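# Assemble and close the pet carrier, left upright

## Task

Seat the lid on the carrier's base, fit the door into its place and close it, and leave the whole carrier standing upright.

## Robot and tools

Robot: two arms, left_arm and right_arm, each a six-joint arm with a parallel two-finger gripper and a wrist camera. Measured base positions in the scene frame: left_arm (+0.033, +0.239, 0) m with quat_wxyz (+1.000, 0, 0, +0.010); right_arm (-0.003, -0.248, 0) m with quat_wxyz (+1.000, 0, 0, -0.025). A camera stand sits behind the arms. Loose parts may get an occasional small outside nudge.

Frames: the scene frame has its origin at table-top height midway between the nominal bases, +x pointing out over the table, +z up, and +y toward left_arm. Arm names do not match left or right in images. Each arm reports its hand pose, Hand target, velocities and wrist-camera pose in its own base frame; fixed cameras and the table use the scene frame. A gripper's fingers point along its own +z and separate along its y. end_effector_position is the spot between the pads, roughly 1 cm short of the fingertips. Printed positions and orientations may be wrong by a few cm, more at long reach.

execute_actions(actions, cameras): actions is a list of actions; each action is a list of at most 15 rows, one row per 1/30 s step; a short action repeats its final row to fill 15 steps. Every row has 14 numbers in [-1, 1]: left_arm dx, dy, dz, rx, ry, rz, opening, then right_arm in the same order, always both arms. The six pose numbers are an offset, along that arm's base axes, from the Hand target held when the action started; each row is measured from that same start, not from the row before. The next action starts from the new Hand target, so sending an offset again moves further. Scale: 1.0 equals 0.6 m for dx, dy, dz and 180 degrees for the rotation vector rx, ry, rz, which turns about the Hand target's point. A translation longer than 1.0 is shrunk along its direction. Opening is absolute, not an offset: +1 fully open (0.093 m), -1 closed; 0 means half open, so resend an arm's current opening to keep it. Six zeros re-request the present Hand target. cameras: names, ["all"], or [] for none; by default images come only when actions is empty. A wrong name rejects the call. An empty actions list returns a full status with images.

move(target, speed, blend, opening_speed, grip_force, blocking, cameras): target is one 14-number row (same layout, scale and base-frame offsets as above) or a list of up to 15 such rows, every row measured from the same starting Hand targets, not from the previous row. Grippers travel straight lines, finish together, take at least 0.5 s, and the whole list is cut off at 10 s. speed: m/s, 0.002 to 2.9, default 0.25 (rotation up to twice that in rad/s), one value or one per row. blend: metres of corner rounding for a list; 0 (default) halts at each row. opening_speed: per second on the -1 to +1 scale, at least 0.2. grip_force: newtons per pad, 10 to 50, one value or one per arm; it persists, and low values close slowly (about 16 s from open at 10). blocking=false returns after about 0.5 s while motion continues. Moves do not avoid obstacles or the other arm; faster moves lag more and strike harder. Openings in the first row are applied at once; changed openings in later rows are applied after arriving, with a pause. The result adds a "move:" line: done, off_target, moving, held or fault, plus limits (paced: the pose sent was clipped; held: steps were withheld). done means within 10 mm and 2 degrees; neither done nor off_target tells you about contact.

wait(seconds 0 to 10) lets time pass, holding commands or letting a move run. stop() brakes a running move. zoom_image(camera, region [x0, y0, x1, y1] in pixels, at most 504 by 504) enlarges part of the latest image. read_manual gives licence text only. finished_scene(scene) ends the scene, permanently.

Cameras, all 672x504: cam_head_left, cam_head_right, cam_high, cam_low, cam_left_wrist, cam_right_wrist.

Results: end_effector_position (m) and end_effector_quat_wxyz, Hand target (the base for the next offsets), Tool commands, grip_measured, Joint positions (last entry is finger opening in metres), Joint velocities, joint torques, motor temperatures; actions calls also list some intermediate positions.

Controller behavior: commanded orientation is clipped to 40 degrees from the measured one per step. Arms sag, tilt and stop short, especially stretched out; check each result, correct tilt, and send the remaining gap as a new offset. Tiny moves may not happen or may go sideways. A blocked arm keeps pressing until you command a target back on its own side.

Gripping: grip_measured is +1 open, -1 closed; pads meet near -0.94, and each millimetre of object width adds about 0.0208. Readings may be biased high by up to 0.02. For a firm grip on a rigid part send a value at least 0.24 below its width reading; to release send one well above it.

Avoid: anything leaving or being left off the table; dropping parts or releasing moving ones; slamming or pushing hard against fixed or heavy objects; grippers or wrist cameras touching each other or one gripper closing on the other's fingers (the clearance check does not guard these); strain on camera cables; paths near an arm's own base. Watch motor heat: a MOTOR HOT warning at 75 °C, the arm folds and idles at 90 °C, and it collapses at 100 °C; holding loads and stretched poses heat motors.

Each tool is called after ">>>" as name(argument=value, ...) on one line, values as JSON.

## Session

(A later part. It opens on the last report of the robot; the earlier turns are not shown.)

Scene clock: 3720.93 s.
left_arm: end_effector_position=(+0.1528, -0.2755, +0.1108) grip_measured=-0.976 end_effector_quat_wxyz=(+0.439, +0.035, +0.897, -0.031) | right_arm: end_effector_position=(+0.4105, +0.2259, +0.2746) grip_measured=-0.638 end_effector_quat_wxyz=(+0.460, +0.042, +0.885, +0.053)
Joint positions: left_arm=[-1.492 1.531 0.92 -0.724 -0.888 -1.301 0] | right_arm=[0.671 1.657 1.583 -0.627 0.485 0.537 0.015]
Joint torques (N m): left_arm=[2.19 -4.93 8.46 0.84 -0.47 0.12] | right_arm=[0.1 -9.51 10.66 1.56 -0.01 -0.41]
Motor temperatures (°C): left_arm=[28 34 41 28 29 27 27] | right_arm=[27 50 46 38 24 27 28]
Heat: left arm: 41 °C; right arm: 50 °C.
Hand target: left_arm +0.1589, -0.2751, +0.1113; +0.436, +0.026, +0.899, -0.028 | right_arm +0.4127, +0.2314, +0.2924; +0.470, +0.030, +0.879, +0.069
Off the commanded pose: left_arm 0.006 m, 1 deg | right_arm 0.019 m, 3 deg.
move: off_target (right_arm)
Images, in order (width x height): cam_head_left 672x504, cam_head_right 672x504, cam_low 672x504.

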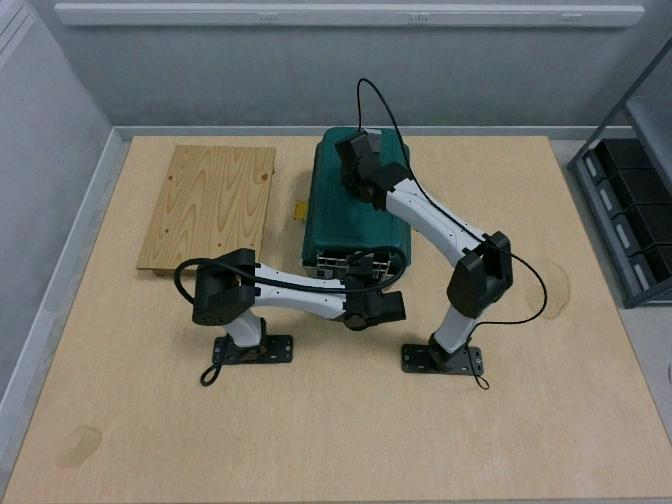

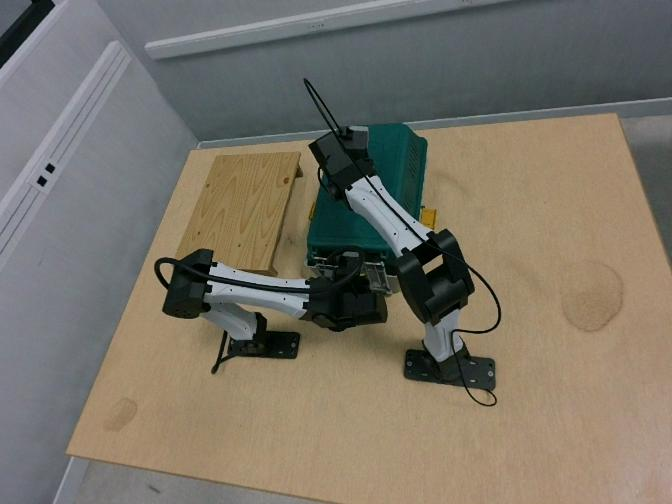

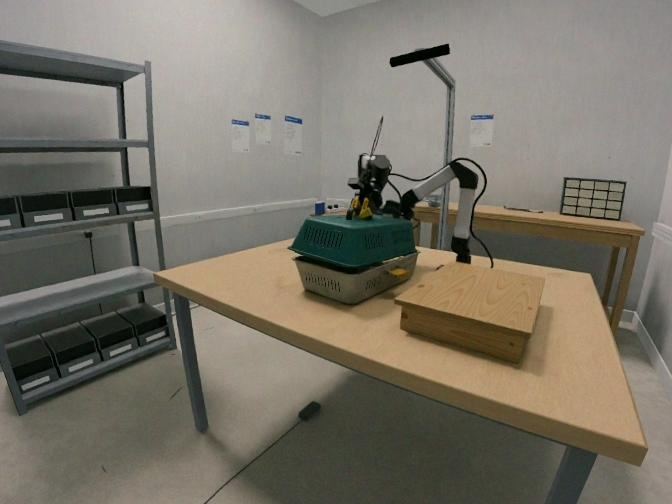

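>>> move(target=[0,0,0,0,0.0,0,-1,0.0,0.018,0,0,0.0,0.013,-1], speed=0.05, cameras=["cam_head_left","cam_head_right","cam_low"])

>>> zoom_image(camera="cam_head_left", region=[350, 240, 420, 310])

>>> zoom_image(camera="cam_head_left", region=[295, 240, 355, 300])

>>> zoom_image(camera="cam_low", region=[280, 210, 430, 310])

Scene clock: 3735.37 s.
left_arm: end_effector_position=(+0.1528, -0.2756, +0.1108) grip_measured=-0.976 end_effector_quat_wxyz=(+0.438, +0.035, +0.898, -0.031) | right_arm: end_effector_position=(+0.4126, +0.2307, +0.2733) grip_measured=-0.638 end_effector_quat_wxyz=(+0.457, +0.032, +0.887, +0.056)
Joint positions: left_arm=[-1.492 1.531 0.92 -0.724 -0.888 -1.301 0] | right_arm=[0.671 1.671 1.597 -0.627 0.468 0.522 0.015]
Joint torques (N m): left_arm=[2.18 -4.92 8.44 0.84 -0.48 0.11] | right_arm=[0.96 -9.85 10.45 1.65 -0.08 -0.44]
Heat: left arm: 41 °C; right arm: 52 °C.
Hand target: left_arm +0.1589, -0.2751, +0.1112; +0.436, +0.026, +0.899, -0.028 | right_arm +0.4128, +0.2423, +0.2925; +0.469, +0.012, +0.880, +0.079
Off the commanded pose: left_arm 0.006 m, 1 deg | right_arm 0.022 m, 4 deg.
move: off_target (right_arm)
Images, in order (width x height): cam_head_left 672x504, cam_head_right 672x504, cam_low 672x504.

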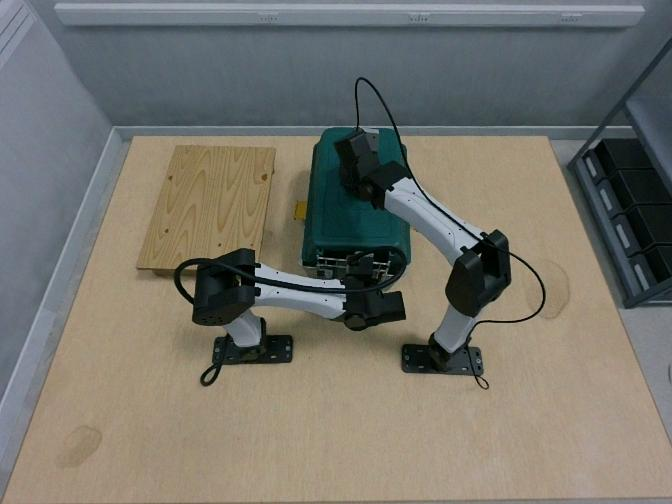

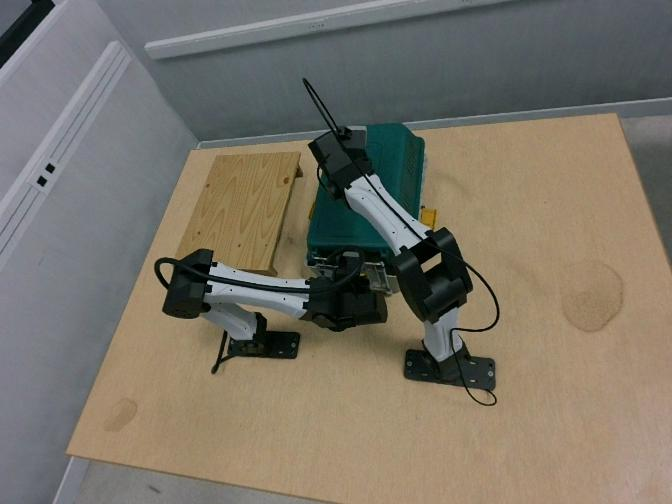

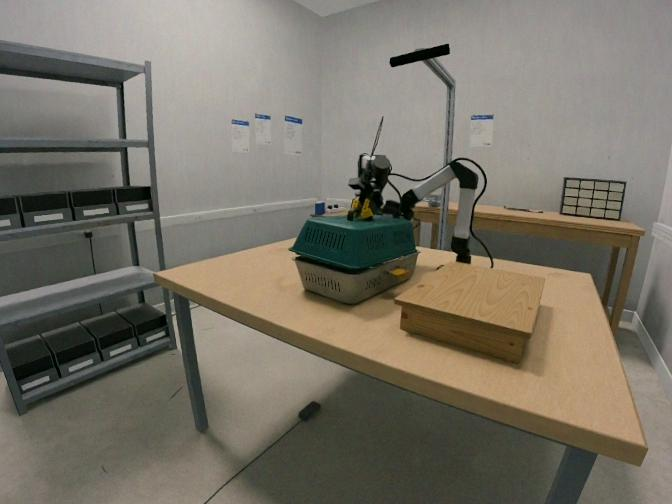

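Scaled by 7.200 from the camera's 672x504 image, which has a finer 960x720 frame.

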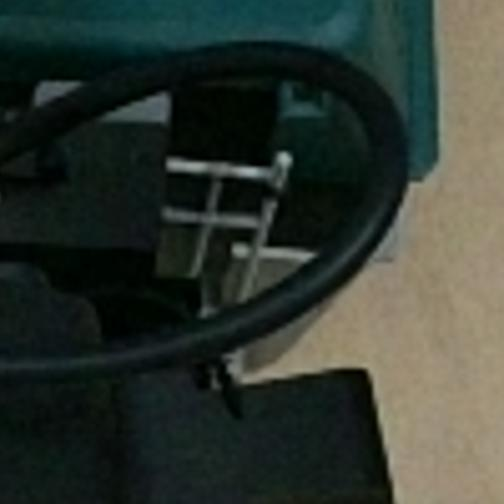

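Scaled by 8.400 from the camera's 672x504 image, which has a finer 960x720 frame.

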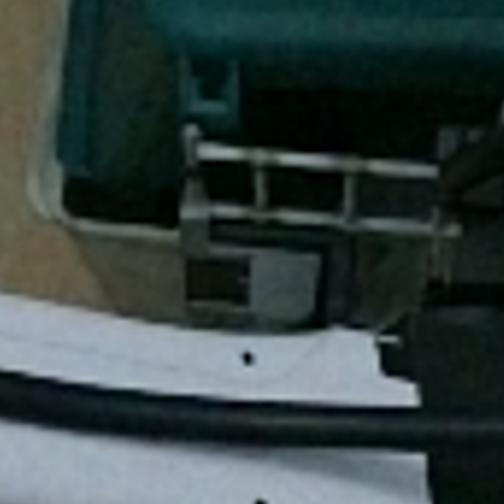

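Scaled by 3.360 from the camera's 672x504 image, which has a finer 960x720 frame.

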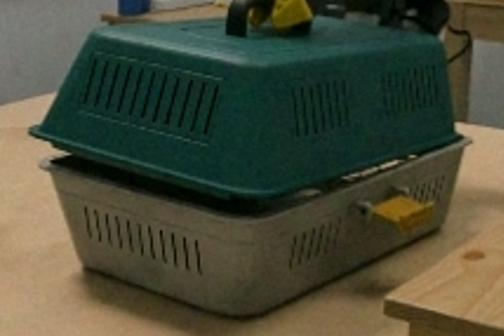

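>>> move(target=[0,0,0,0,0.0,0,-1,0.0,-0.03,0.003,0,0.0,-0.026,-1], speed=0.05, cameras=["cam_head_left","cam_head_right","cam_low"])

>>> zoom_image(camera="cam_head_left", region=[350, 240, 420, 310])

>>> zoom_image(camera="cam_head_left", region=[295, 240, 355, 300])

>>> zoom_image(camera="cam_low", region=[280, 210, 430, 310])

Scene clock: 3755.77 s.
left_arm: end_effector_position=(+0.1528, -0.2756, +0.1108) grip_measured=-0.976 end_effector_quat_wxyz=(+0.438, +0.035, +0.898, -0.031) | right_arm: end_effector_position=(+0.4112, +0.2245, +0.2700) grip_measured=-0.638 end_effector_quat_wxyz=(+0.452, +0.046, +0.890, +0.047)
Joint positions: left_arm=[-1.492 1.531 0.92 -0.724 -0.888 -1.301 0] | right_arm=[0.669 1.671 1.597 -0.652 0.487 0.549 0.015]
Joint torques (N m): left_arm=[2.19 -4.92 8.46 0.84 -0.48 0.11] | right_arm=[0.12 -10.89 10.32 1.55 0.26 -0.25]
Motor temperatures (°C): left_arm=[28 34 41 28 29 27 27] | right_arm=[27 54 57 35 24 27 28]
Heat: left arm: 41 °C; right arm: 57 °C.
Hand target: left_arm +0.1589, -0.2751, +0.1112; +0.436, +0.026, +0.899, -0.028 | right_arm +0.4127, +0.2244, +0.2942; +0.471, +0.048, +0.879, +0.060
Off the commanded pose: left_arm 0.006 m, 1 deg | right_arm 0.024 m, 3 deg.
move: off_target (right_arm)
Images, in order (width x height): cam_head_left 672x504, cam_head_right 672x504, cam_low 672x504.

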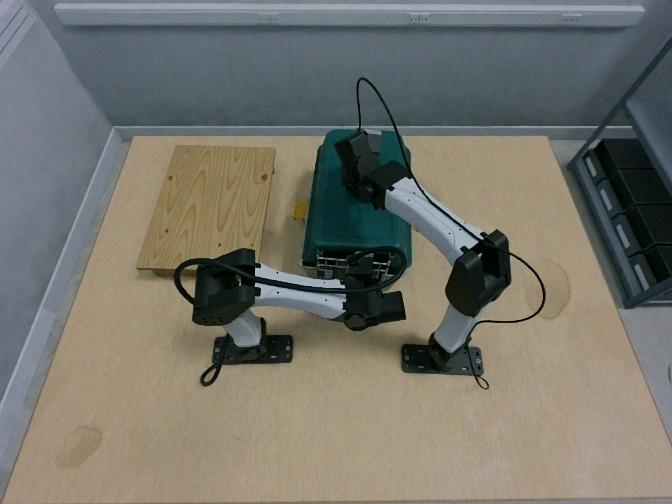

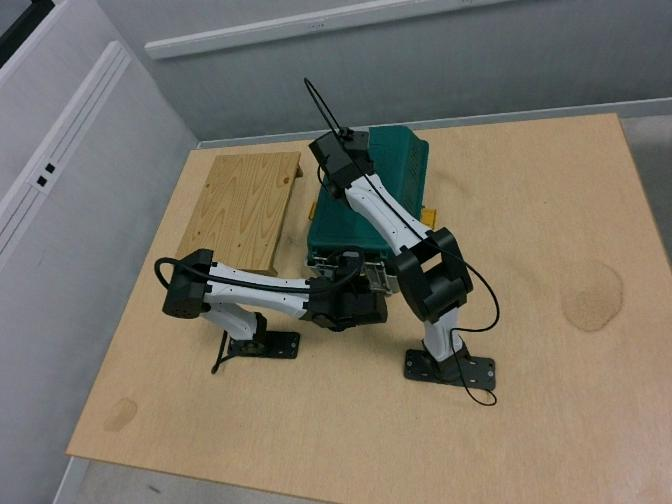

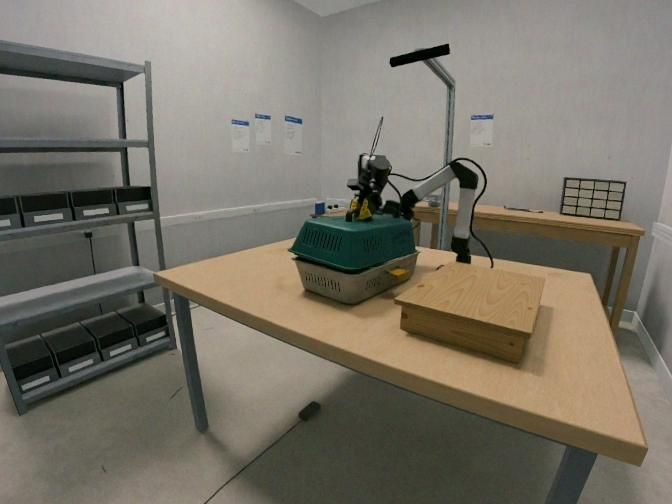

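Scaled by 7.200 from the camera's 672x504 image, which has a finer 960x720 frame.

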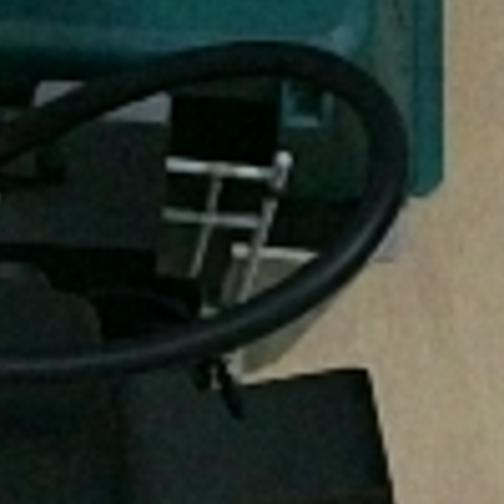

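Scaled by 8.400 from the camera's 672x504 image, which has a finer 960x720 frame.

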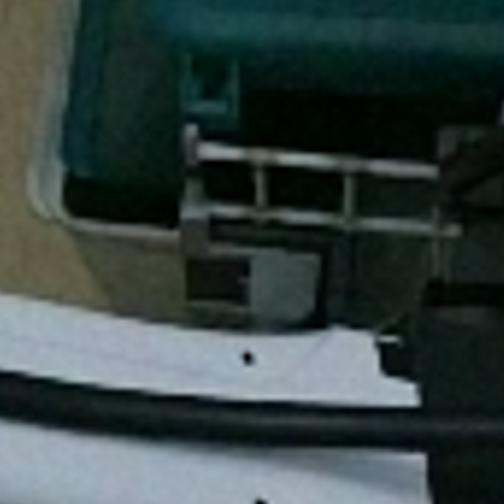

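Scaled by 3.360 from the camera's 672x504 image, which has a finer 960x720 frame.

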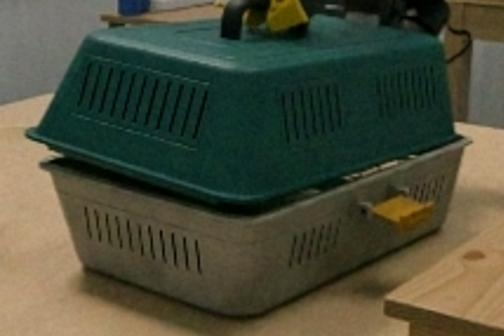

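>>> move(target=[0,0,0,0,0.0,0,-1,-0.002,-0.012,0.002,0.003,-0.004,-0.02,-1], speed=0.05, cameras=["cam_head_left","cam_head_right","cam_low"])

>>> zoom_image(camera="cam_head_left", region=[350, 240, 420, 310])

>>> zoom_image(camera="cam_head_left", region=[295, 240, 355, 300])

>>> zoom_image(camera="cam_low", region=[280, 210, 430, 310])

Scene clock: 3773.53 s.
left_arm: end_effector_position=(+0.1534, -0.2756, +0.1109) grip_measured=-0.976 end_effector_quat_wxyz=(+0.439, +0.035, +0.897, -0.031) | right_arm: end_effector_position=(+0.4099, +0.2166, +0.2679) grip_measured=-0.638 end_effector_quat_wxyz=(+0.451, +0.065, +0.890, +0.033)
Joint positions: left_arm=[-1.49 1.531 0.92 -0.723 -0.888 -1.299 0] | right_arm=[0.669 1.671 1.597 -0.677 0.523 0.583 0.015]
Joint torques (N m): left_arm=[1.99 -4.93 8.46 0.82 -0.48 0.1] | right_arm=[0.69 -11.33 9.77 1.65 0.42 -0.08]
Motor temperatures (°C): left_arm=[28 34 41 28 29 27 27] | right_arm=[27 56 61 34 24 27 28]
Heat: left arm: 41 °C; right arm: 61 °C.
Hand target: left_arm +0.1589, -0.2751, +0.1112; +0.436, +0.026, +0.899, -0.027 | right_arm +0.4115, +0.2172, +0.2954; +0.478, +0.077, +0.873, +0.049
Off the commanded pose: left_arm 0.006 m, 1 deg | right_arm 0.028 m, 4 deg.
move: off_target (right_arm)
Images, in order (width x height): cam_head_left 672x504, cam_head_right 672x504, cam_low 672x504.

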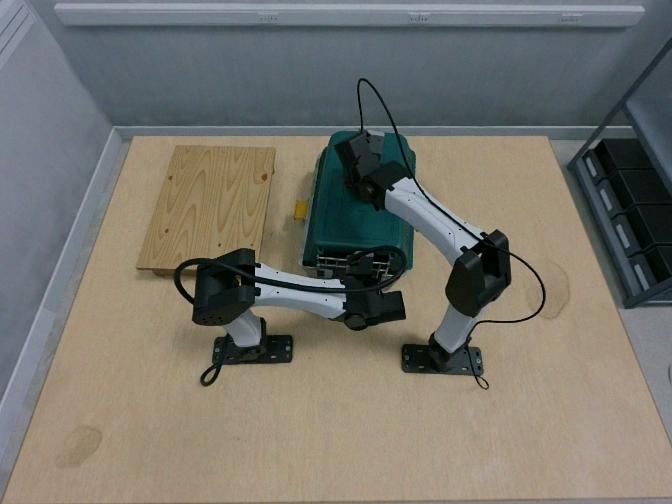

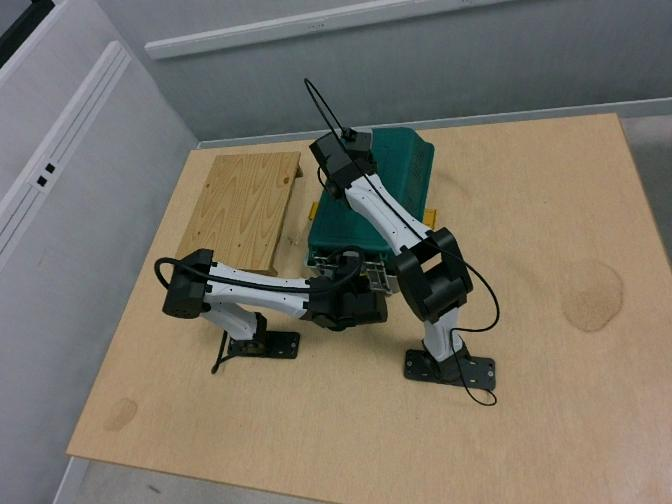

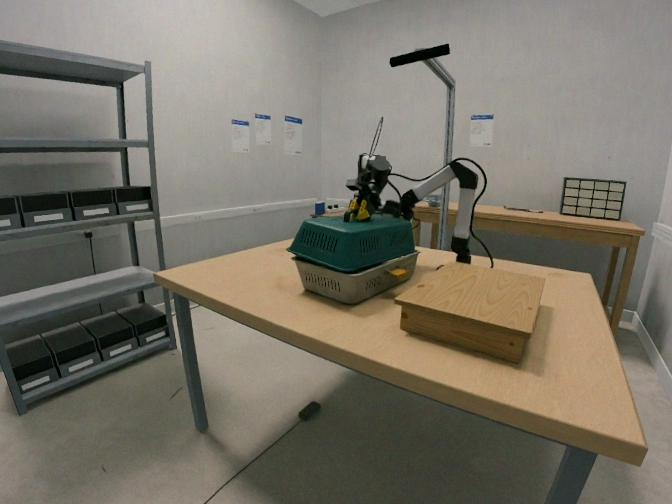

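Scaled by 7.200 from the camera's 672x504 image, which has a finer 960x720 frame.

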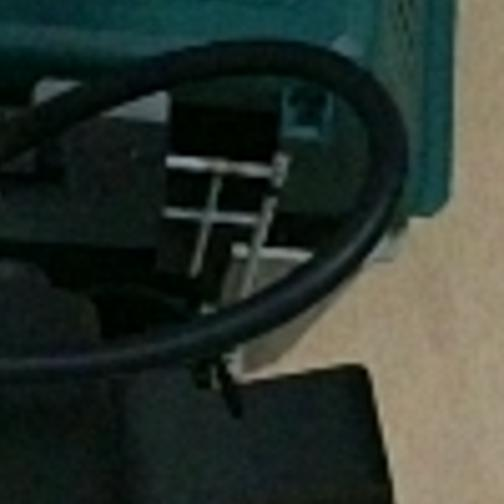

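Scaled by 8.400 from the camera's 672x504 image, which has a finer 960x720 frame.

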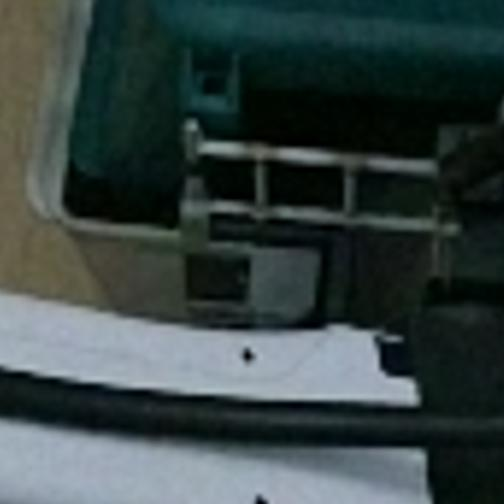

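Scaled by 3.360 from the camera's 672x504 image, which has a finer 960x720 frame.

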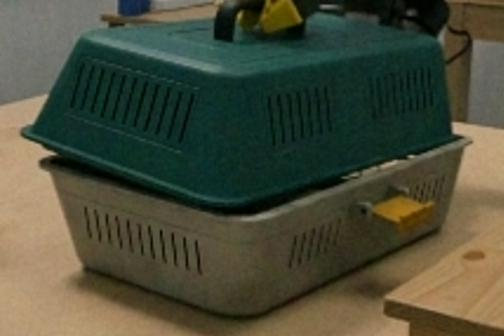

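>>> move(target=[0,0,0,0,0.0,0,-1,0,0.022,-0.002,0.0,0,-0.009,-1], speed=0.05, cameras=["cam_head_left","cam_head_right","cam_low"])

>>> zoom_image(camera="cam_head_left", region=[350, 240, 420, 310])

>>> zoom_image(camera="cam_head_left", region=[295, 240, 355, 300])

>>> zoom_image(camera="cam_low", region=[280, 210, 430, 310])

Scene clock: 3791.13 s.
left_arm: end_effector_position=(+0.1539, -0.2753, +0.1109) grip_measured=-0.976 end_effector_quat_wxyz=(+0.439, +0.035, +0.897, -0.030) | right_arm: end_effector_position=(+0.4102, +0.2200, +0.2710) grip_measured=-0.638 end_effector_quat_wxyz=(+0.455, +0.069, +0.888, +0.017)
Joint positions: left_arm=[-1.488 1.531 0.92 -0.723 -0.888 -1.297 0] | right_arm=[0.689 1.698 1.64 -0.711 0.57 0.596 0.015]
Joint torques (N m): left_arm=[1.8 -4.92 8.47 0.82 -0.48 0.09] | right_arm=[2.13 -9.87 10.52 1.63 0.46 0.32]
Motor temperatures (°C): left_arm=[28 34 41 28 29 27 27] | right_arm=[27 58 62 34 24 27 28]
Heat: left arm: 41 °C; right arm: 62 °C.
Hand target: left_arm +0.1588, -0.2751, +0.1112; +0.436, +0.026, +0.899, -0.027 | right_arm +0.4115, +0.2304, +0.2942; +0.479, +0.090, +0.872, +0.042
Off the commanded pose: left_arm 0.005 m, 1 deg | right_arm 0.025 m, 5 deg.
move: off_target (right_arm)
Images, in order (width x height): cam_head_left 672x504, cam_head_right 672x504, cam_low 672x504.

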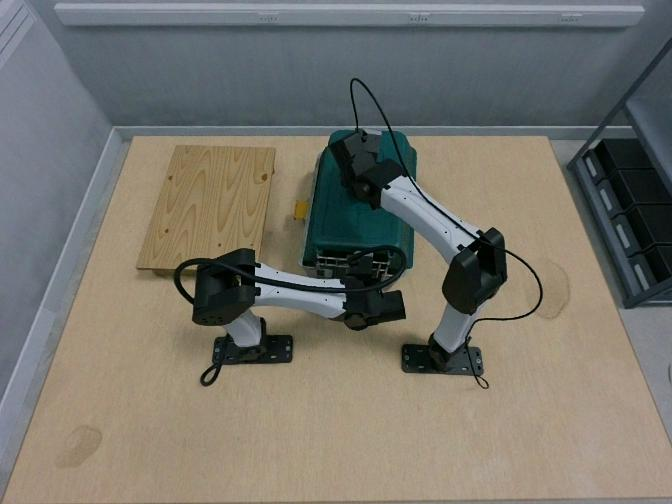

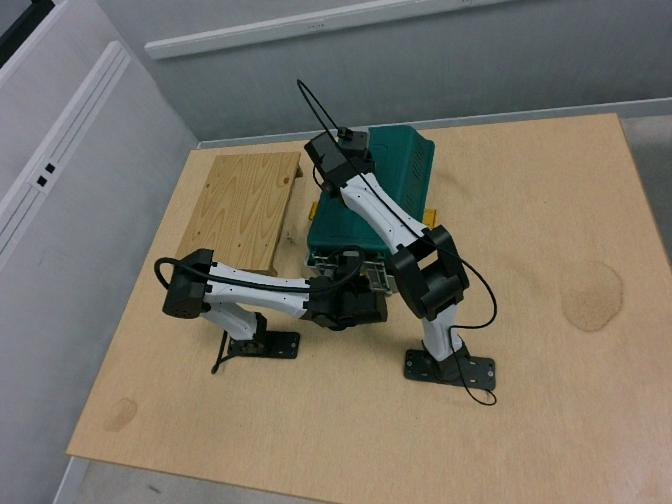

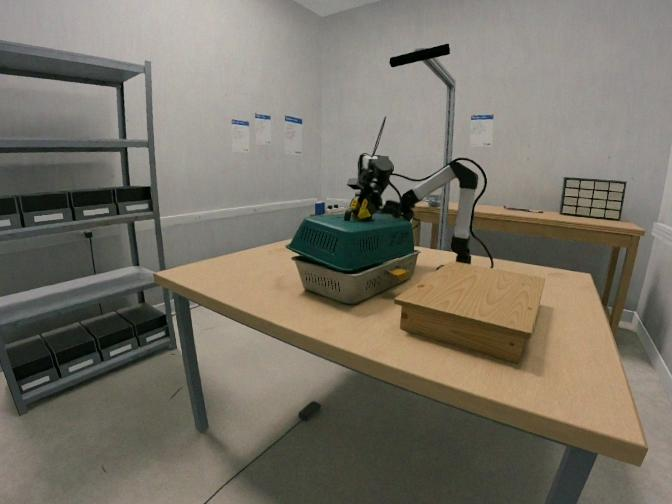

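Scaled by 7.200 from the camera's 672x504 image, which has a finer 960x720 frame.

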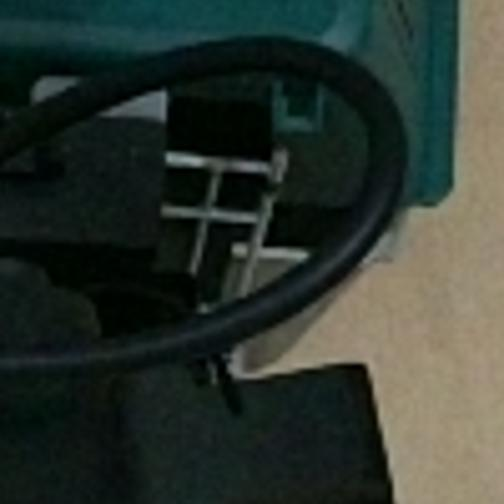

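Scaled by 8.400 from the camera's 672x504 image, which has a finer 960x720 frame.

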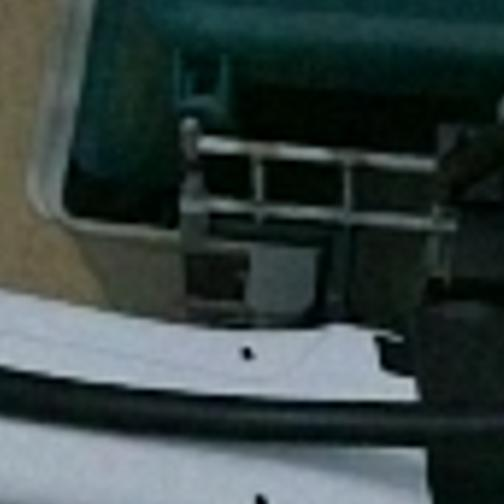

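Scaled by 3.360 from the camera's 672x504 image, which has a finer 960x720 frame.

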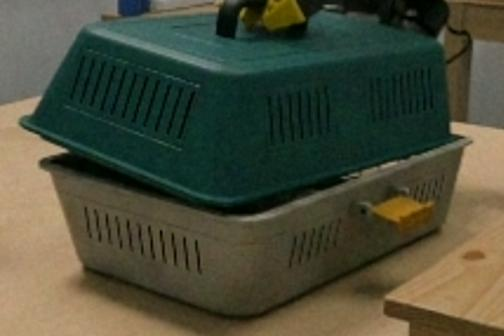

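>>> move(target=[0,0,0,0,0.0,0,-1,0.005,-0.004,0.03,0.029,0,0.008,-1], speed=0.06, cameras=["cam_head_left","cam_head_right","cam_low","cam_right_wrist"])

>>> zoom_image(camera="cam_head_left", region=[280, 210, 410, 310])

>>> zoom_image(camera="cam_low", region=[280, 210, 430, 310])

Scene clock: 3819.43 s.
left_arm: end_effector_position=(+0.1544, -0.2750, +0.1109) grip_measured=-0.976 end_effector_quat_wxyz=(+0.439, +0.034, +0.897, -0.029) | right_arm: end_effector_position=(+0.4100, +0.2234, +0.2765) grip_measured=-0.638 end_effector_quat_wxyz=(+0.443, +0.075, +0.892, +0.046)
Joint positions: left_arm=[-1.486 1.531 0.92 -0.723 -0.888 -1.296 0] | right_arm=[0.675 1.698 1.673 -0.738 0.507 0.622 0.015]
Joint torques (N m): left_arm=[1.63 -4.92 8.47 0.82 -0.48 0.07] | right_arm=[0.18 -11.82 10.7 1.82 0.2 0.22]
Motor temperatures (°C): left_arm=[28 34 41 28 29 27 27] | right_arm=[27 60 59 36 24 27 28]
Heat: left arm: 41 °C; right arm: 60 °C.
Hand target: left_arm +0.1589, -0.2750, +0.1112; +0.436, +0.026, +0.899, -0.027 | right_arm +0.4145, +0.2280, +0.3121; +0.474, +0.100, +0.871, +0.088
Off the commanded pose: left_arm 0.004 m, 1 deg | right_arm 0.036 m, 7 deg.
move: off_target (right_arm)
Images, in order (width x height): cam_head_left 672x504, cam_head_right 672x504, cam_low 672x504, cam_right_wrist 672x504.

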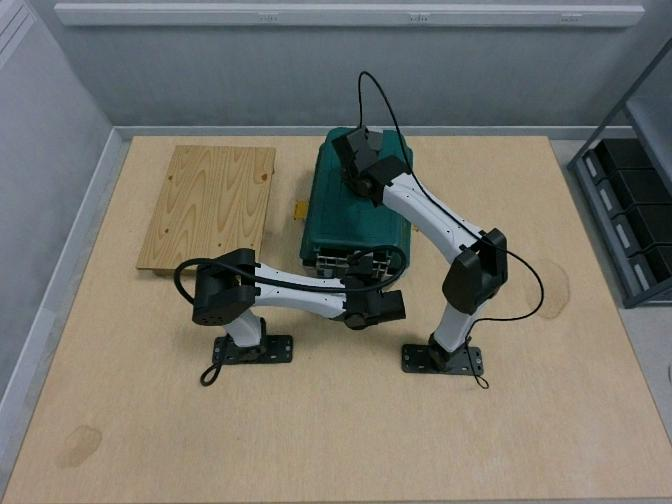

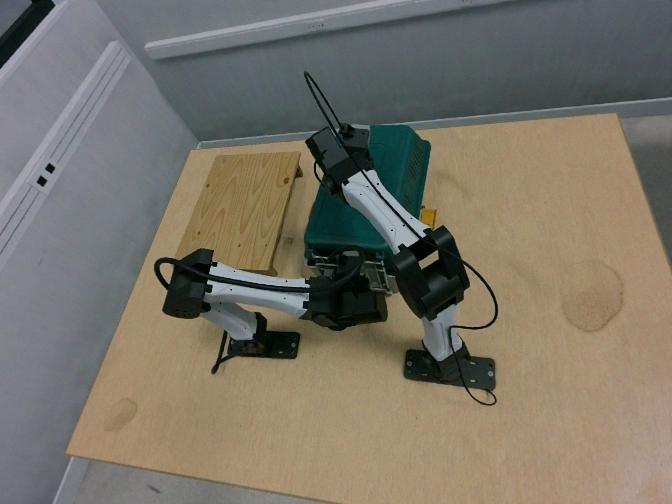

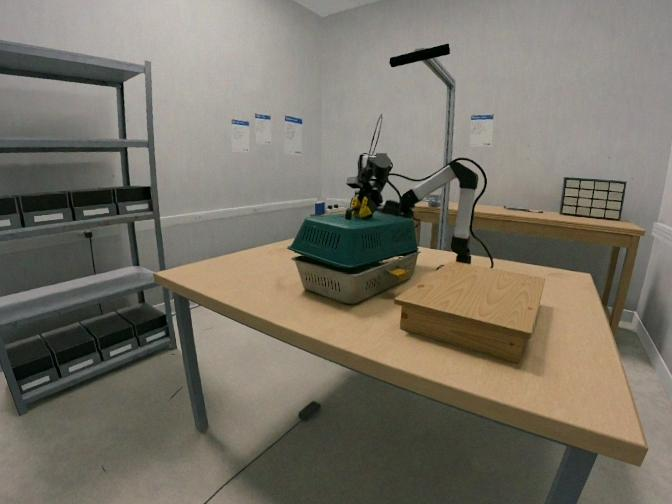

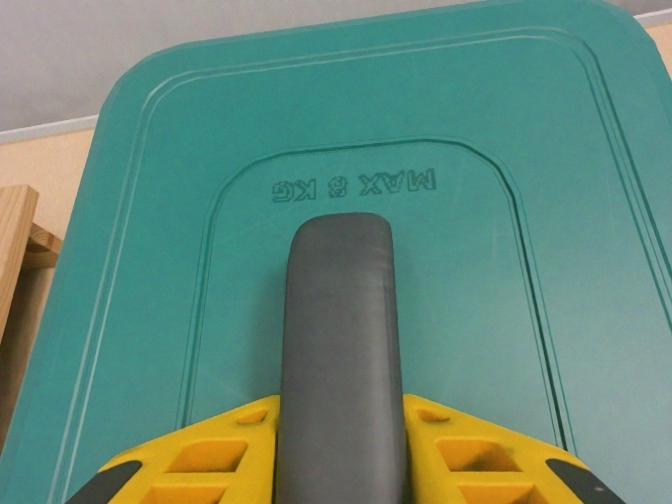

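Scaled by 3.877 from the camera's 672x504 image, which has a finer 960x720 frame.

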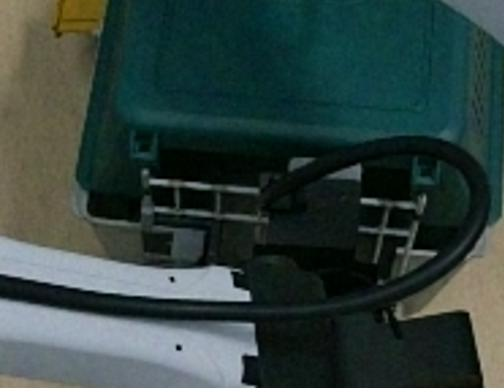

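Scaled by 3.360 from the camera's 672x504 image, which has a finer 960x720 frame.

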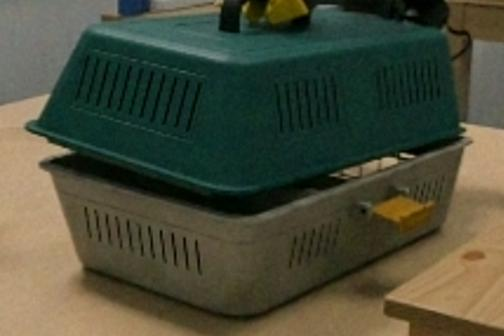

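>>> move(target=[0,0,0,0,0.0,0,-1,0.0,0.008,0.0,0.02,0,0.01,-1], speed=0.06, cameras=["cam_head_left","cam_head_right","cam_low"])

>>> zoom_image(camera="cam_head_left", region=[280, 210, 410, 310])

>>> zoom_image(camera="cam_low", region=[280, 210, 430, 310])

Scene clock: 3839.77 s.
left_arm: end_effector_position=(+0.1547, -0.2749, +0.1109) grip_measured=-0.976 end_effector_quat_wxyz=(+0.439, +0.034, +0.897, -0.029) | right_arm: end_effector_position=(+0.4112, +0.2333, +0.2769) grip_measured=-0.638 end_effector_quat_wxyz=(+0.434, +0.078, +0.894, +0.083)
Joint positions: left_arm=[-1.485 1.531 0.92 -0.722 -0.888 -1.296 0] | right_arm=[0.668 1.698 1.673 -0.713 0.438 0.645 0.015]
Joint torques (N m): left_arm=[1.5 -4.92 8.47 0.82 -0.47 0.07] | right_arm=[-0.27 -13.37 8.32 2.02 0.21 0.13]
Motor temperatures (°C): left_arm=[28 34 41 28 29 27 27] | right_arm=[27 64 59 37 24 27 28]
Heat: left arm: 41 °C; right arm: 64 °C.
Hand target: left_arm +0.1589, -0.2751, +0.1112; +0.436, +0.026, +0.899, -0.028 | right_arm +0.4145, +0.2327, +0.3121; +0.469, +0.102, +0.869, +0.123
Off the commanded pose: left_arm 0.004 m, 1 deg | right_arm 0.035 m, 7 deg.
move: off_target (right_arm)
Images, in order (width x height): cam_head_left 672x504, cam_head_right 672x504, cam_low 672x504.

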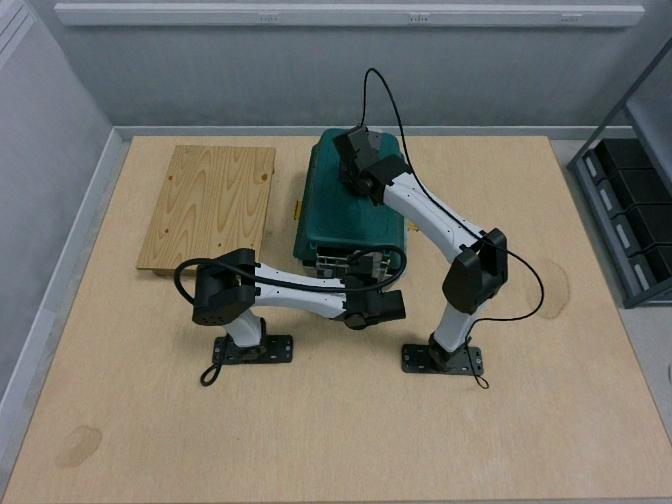

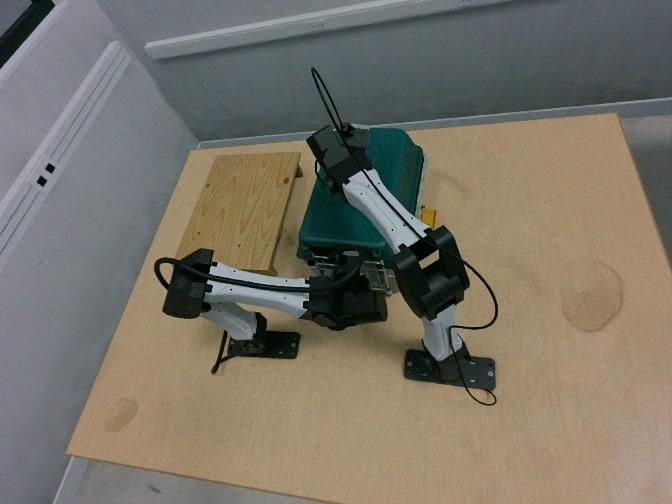

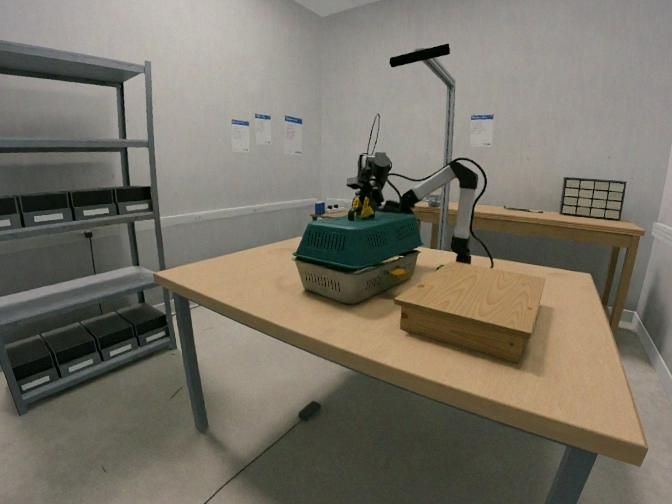

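Scaled by 3.877 from the camera's 672x504 image, which has a finer 960x720 frame.

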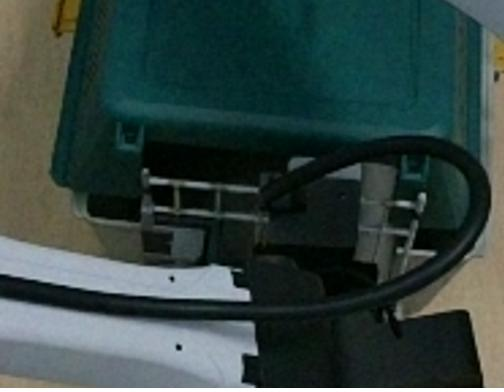

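Scaled by 3.360 from the camera's 672x504 image, which has a finer 960x720 frame.

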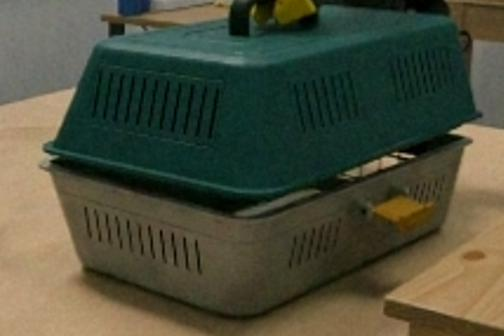

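>>> move(target=[0,0,0,0,0.0,0,-1,-0.002,-0.02,-0.008,-0.006,0,0.003,-1], speed=0.06, cameras=["cam_head_left","cam_head_right","cam_low"])

>>> zoom_image(camera="cam_head_left", region=[280, 210, 410, 310])

>>> zoom_image(camera="cam_low", region=[280, 210, 430, 310])

Scene clock: 3850.97 s.
left_arm: end_effector_position=(+0.1547, -0.2749, +0.1109) grip_measured=-0.976 end_effector_quat_wxyz=(+0.439, +0.034, +0.897, -0.029) | right_arm: end_effector_position=(+0.4123, +0.2238, +0.2754) grip_measured=-0.638 end_effector_quat_wxyz=(+0.435, +0.084, +0.892, +0.089)
Joint positions: left_arm=[-1.485 1.531 0.92 -0.722 -0.888 -1.295 0] | right_arm=[0.644 1.67 1.63 -0.684 0.419 0.641 0.015]
Joint torques (N m): left_arm=[1.5 -4.92 8.47 0.82 -0.48 0.06] | right_arm=[-0.31 -13.64 7.27 2.01 0.22 -0.23]
Motor temperatures (°C): left_arm=[28 34 41 28 29 27 27] | right_arm=[27 66 58 38 24 27 28]
Heat: left arm: 41 °C; right arm: 66 °C.
Hand target: left_arm +0.1589, -0.2751, +0.1112; +0.436, +0.026, +0.899, -0.028 | right_arm +0.4133, +0.2208, +0.3073; +0.469, +0.093, +0.870, +0.117
Off the commanded pose: left_arm 0.004 m, 1 deg | right_arm 0.032 m, 6 deg.
move: off_target (right_arm)
Images, in order (width x height): cam_head_left 672x504, cam_head_right 672x504, cam_low 672x504.

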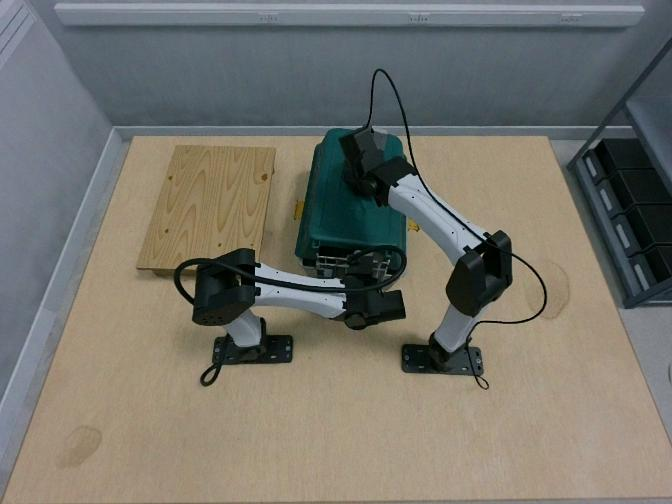

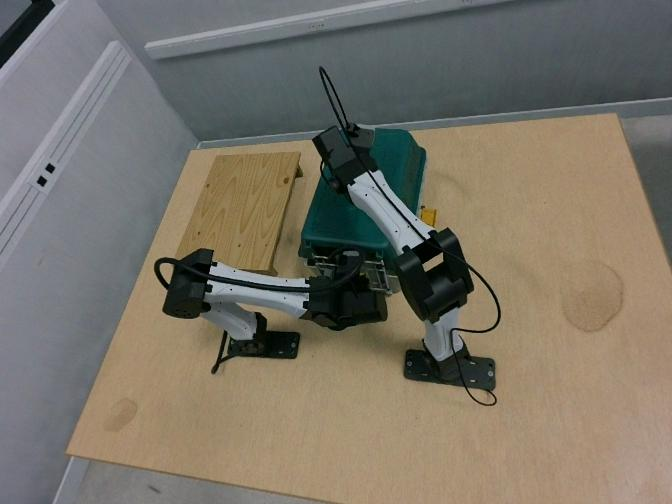

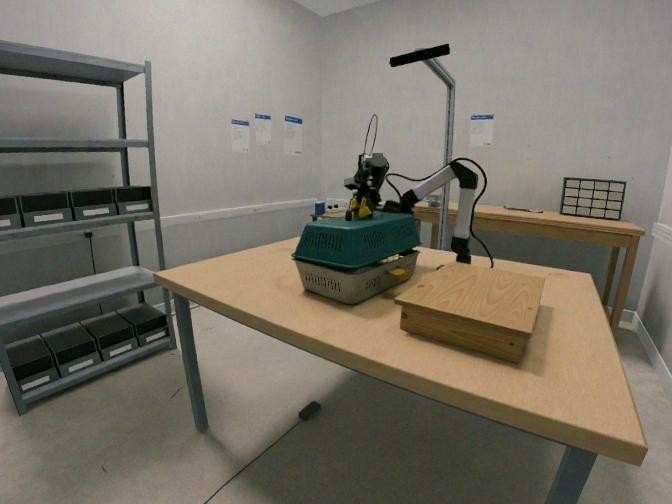

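Scaled by 3.877 from the camera's 672x504 image, which has a finer 960x720 frame.

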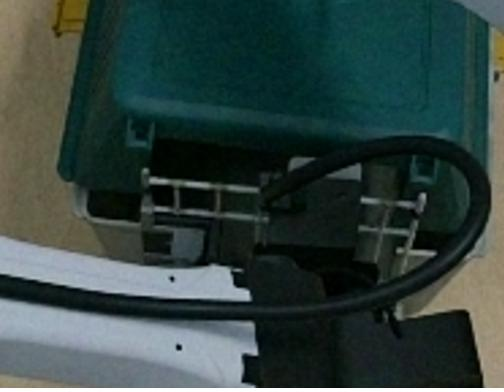

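Scaled by 3.360 from the camera's 672x504 image, which has a finer 960x720 frame.

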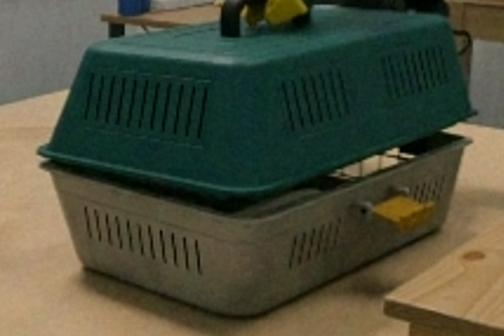

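>>> move(target=[0,0,0,0,0.0,0,-1,-0.002,0.0,-0.014,-0.012,-0.012,0.003,-1], speed=0.06, cameras=["cam_head_left","cam_head_right","cam_low"])

>>> zoom_image(camera="cam_head_left", region=[280, 210, 410, 310])

>>> zoom_image(camera="cam_low", region=[280, 210, 430, 310])

Scene clock: 3861.33 s.
left_arm: end_effector_position=(+0.1550, -0.2747, +0.1108) grip_measured=-0.976 end_effector_quat_wxyz=(+0.439, +0.036, +0.897, -0.028) | right_arm: end_effector_position=(+0.4117, +0.2212, +0.2667) grip_measured=-0.638 end_effector_quat_wxyz=(+0.448, +0.068, +0.888, +0.082)
Joint positions: left_arm=[-1.484 1.531 0.92 -0.722 -0.887 -1.291 0] | right_arm=[0.644 1.642 1.545 -0.603 0.43 0.595 0.015]
Joint torques (N m): left_arm=[1.39 -4.92 8.46 0.82 -0.48 0.02] | right_arm=[0.7 -13.23 7.34 2.1 0.38 -0.17]
Motor temperatures (°C): left_arm=[28 34 41 28 29 27 27] | right_arm=[27 68 58 39 24 27 28]
Heat: left arm: 41 °C; right arm: 68 °C.
Hand target: left_arm +0.1589, -0.2750, +0.1112; +0.436, +0.026, +0.899, -0.027 | right_arm +0.4121, +0.2208, +0.2991; +0.487, +0.078, +0.864, +0.105
Off the commanded pose: left_arm 0.004 m, 1 deg | right_arm 0.032 m, 6 deg.
move: off_target (right_arm)
Images, in order (width x height): cam_head_left 672x504, cam_head_right 672x504, cam_low 672x504.

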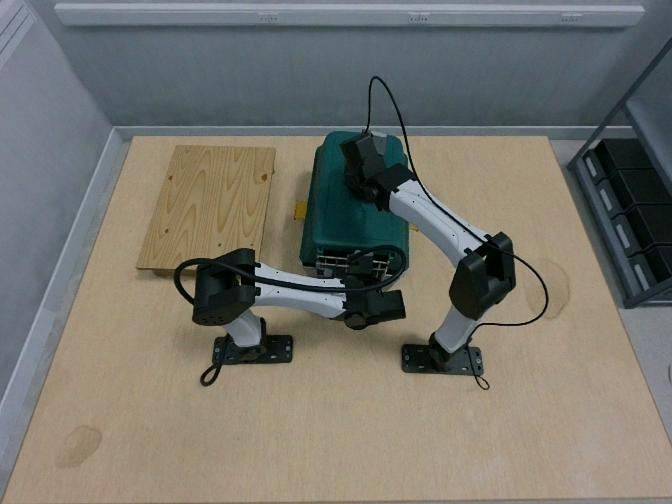

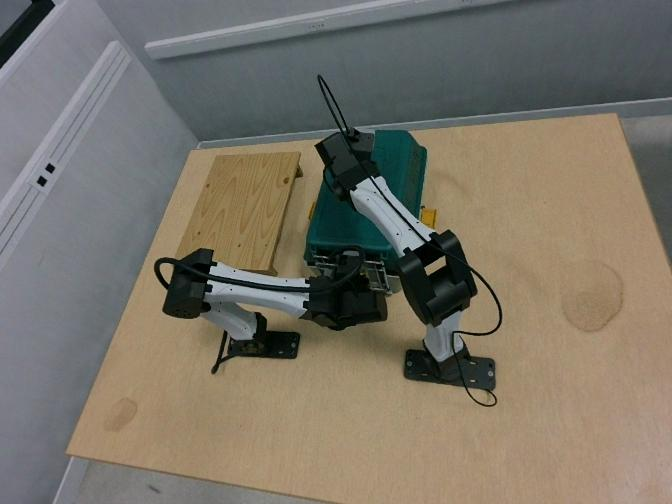

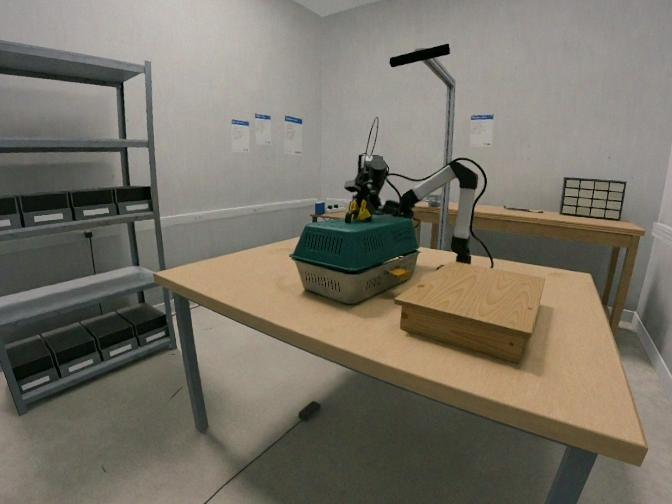

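Scaled by 3.877 from the camera's 672x504 image, which has a finer 960x720 frame.

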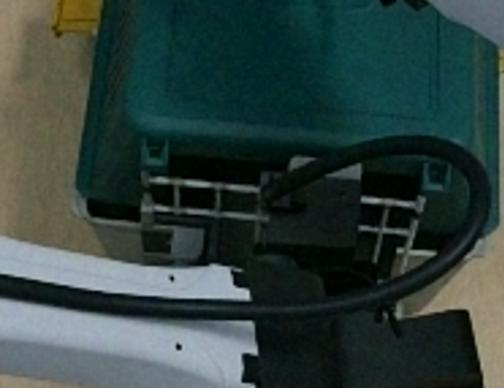

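Scaled by 3.360 from the camera's 672x504 image, which has a finer 960x720 frame.

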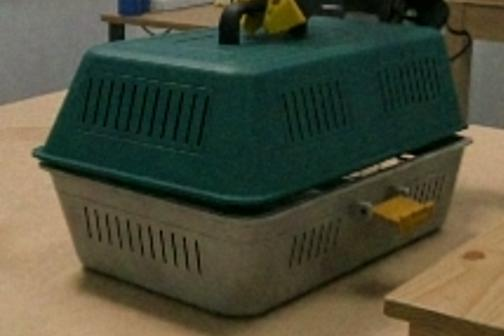

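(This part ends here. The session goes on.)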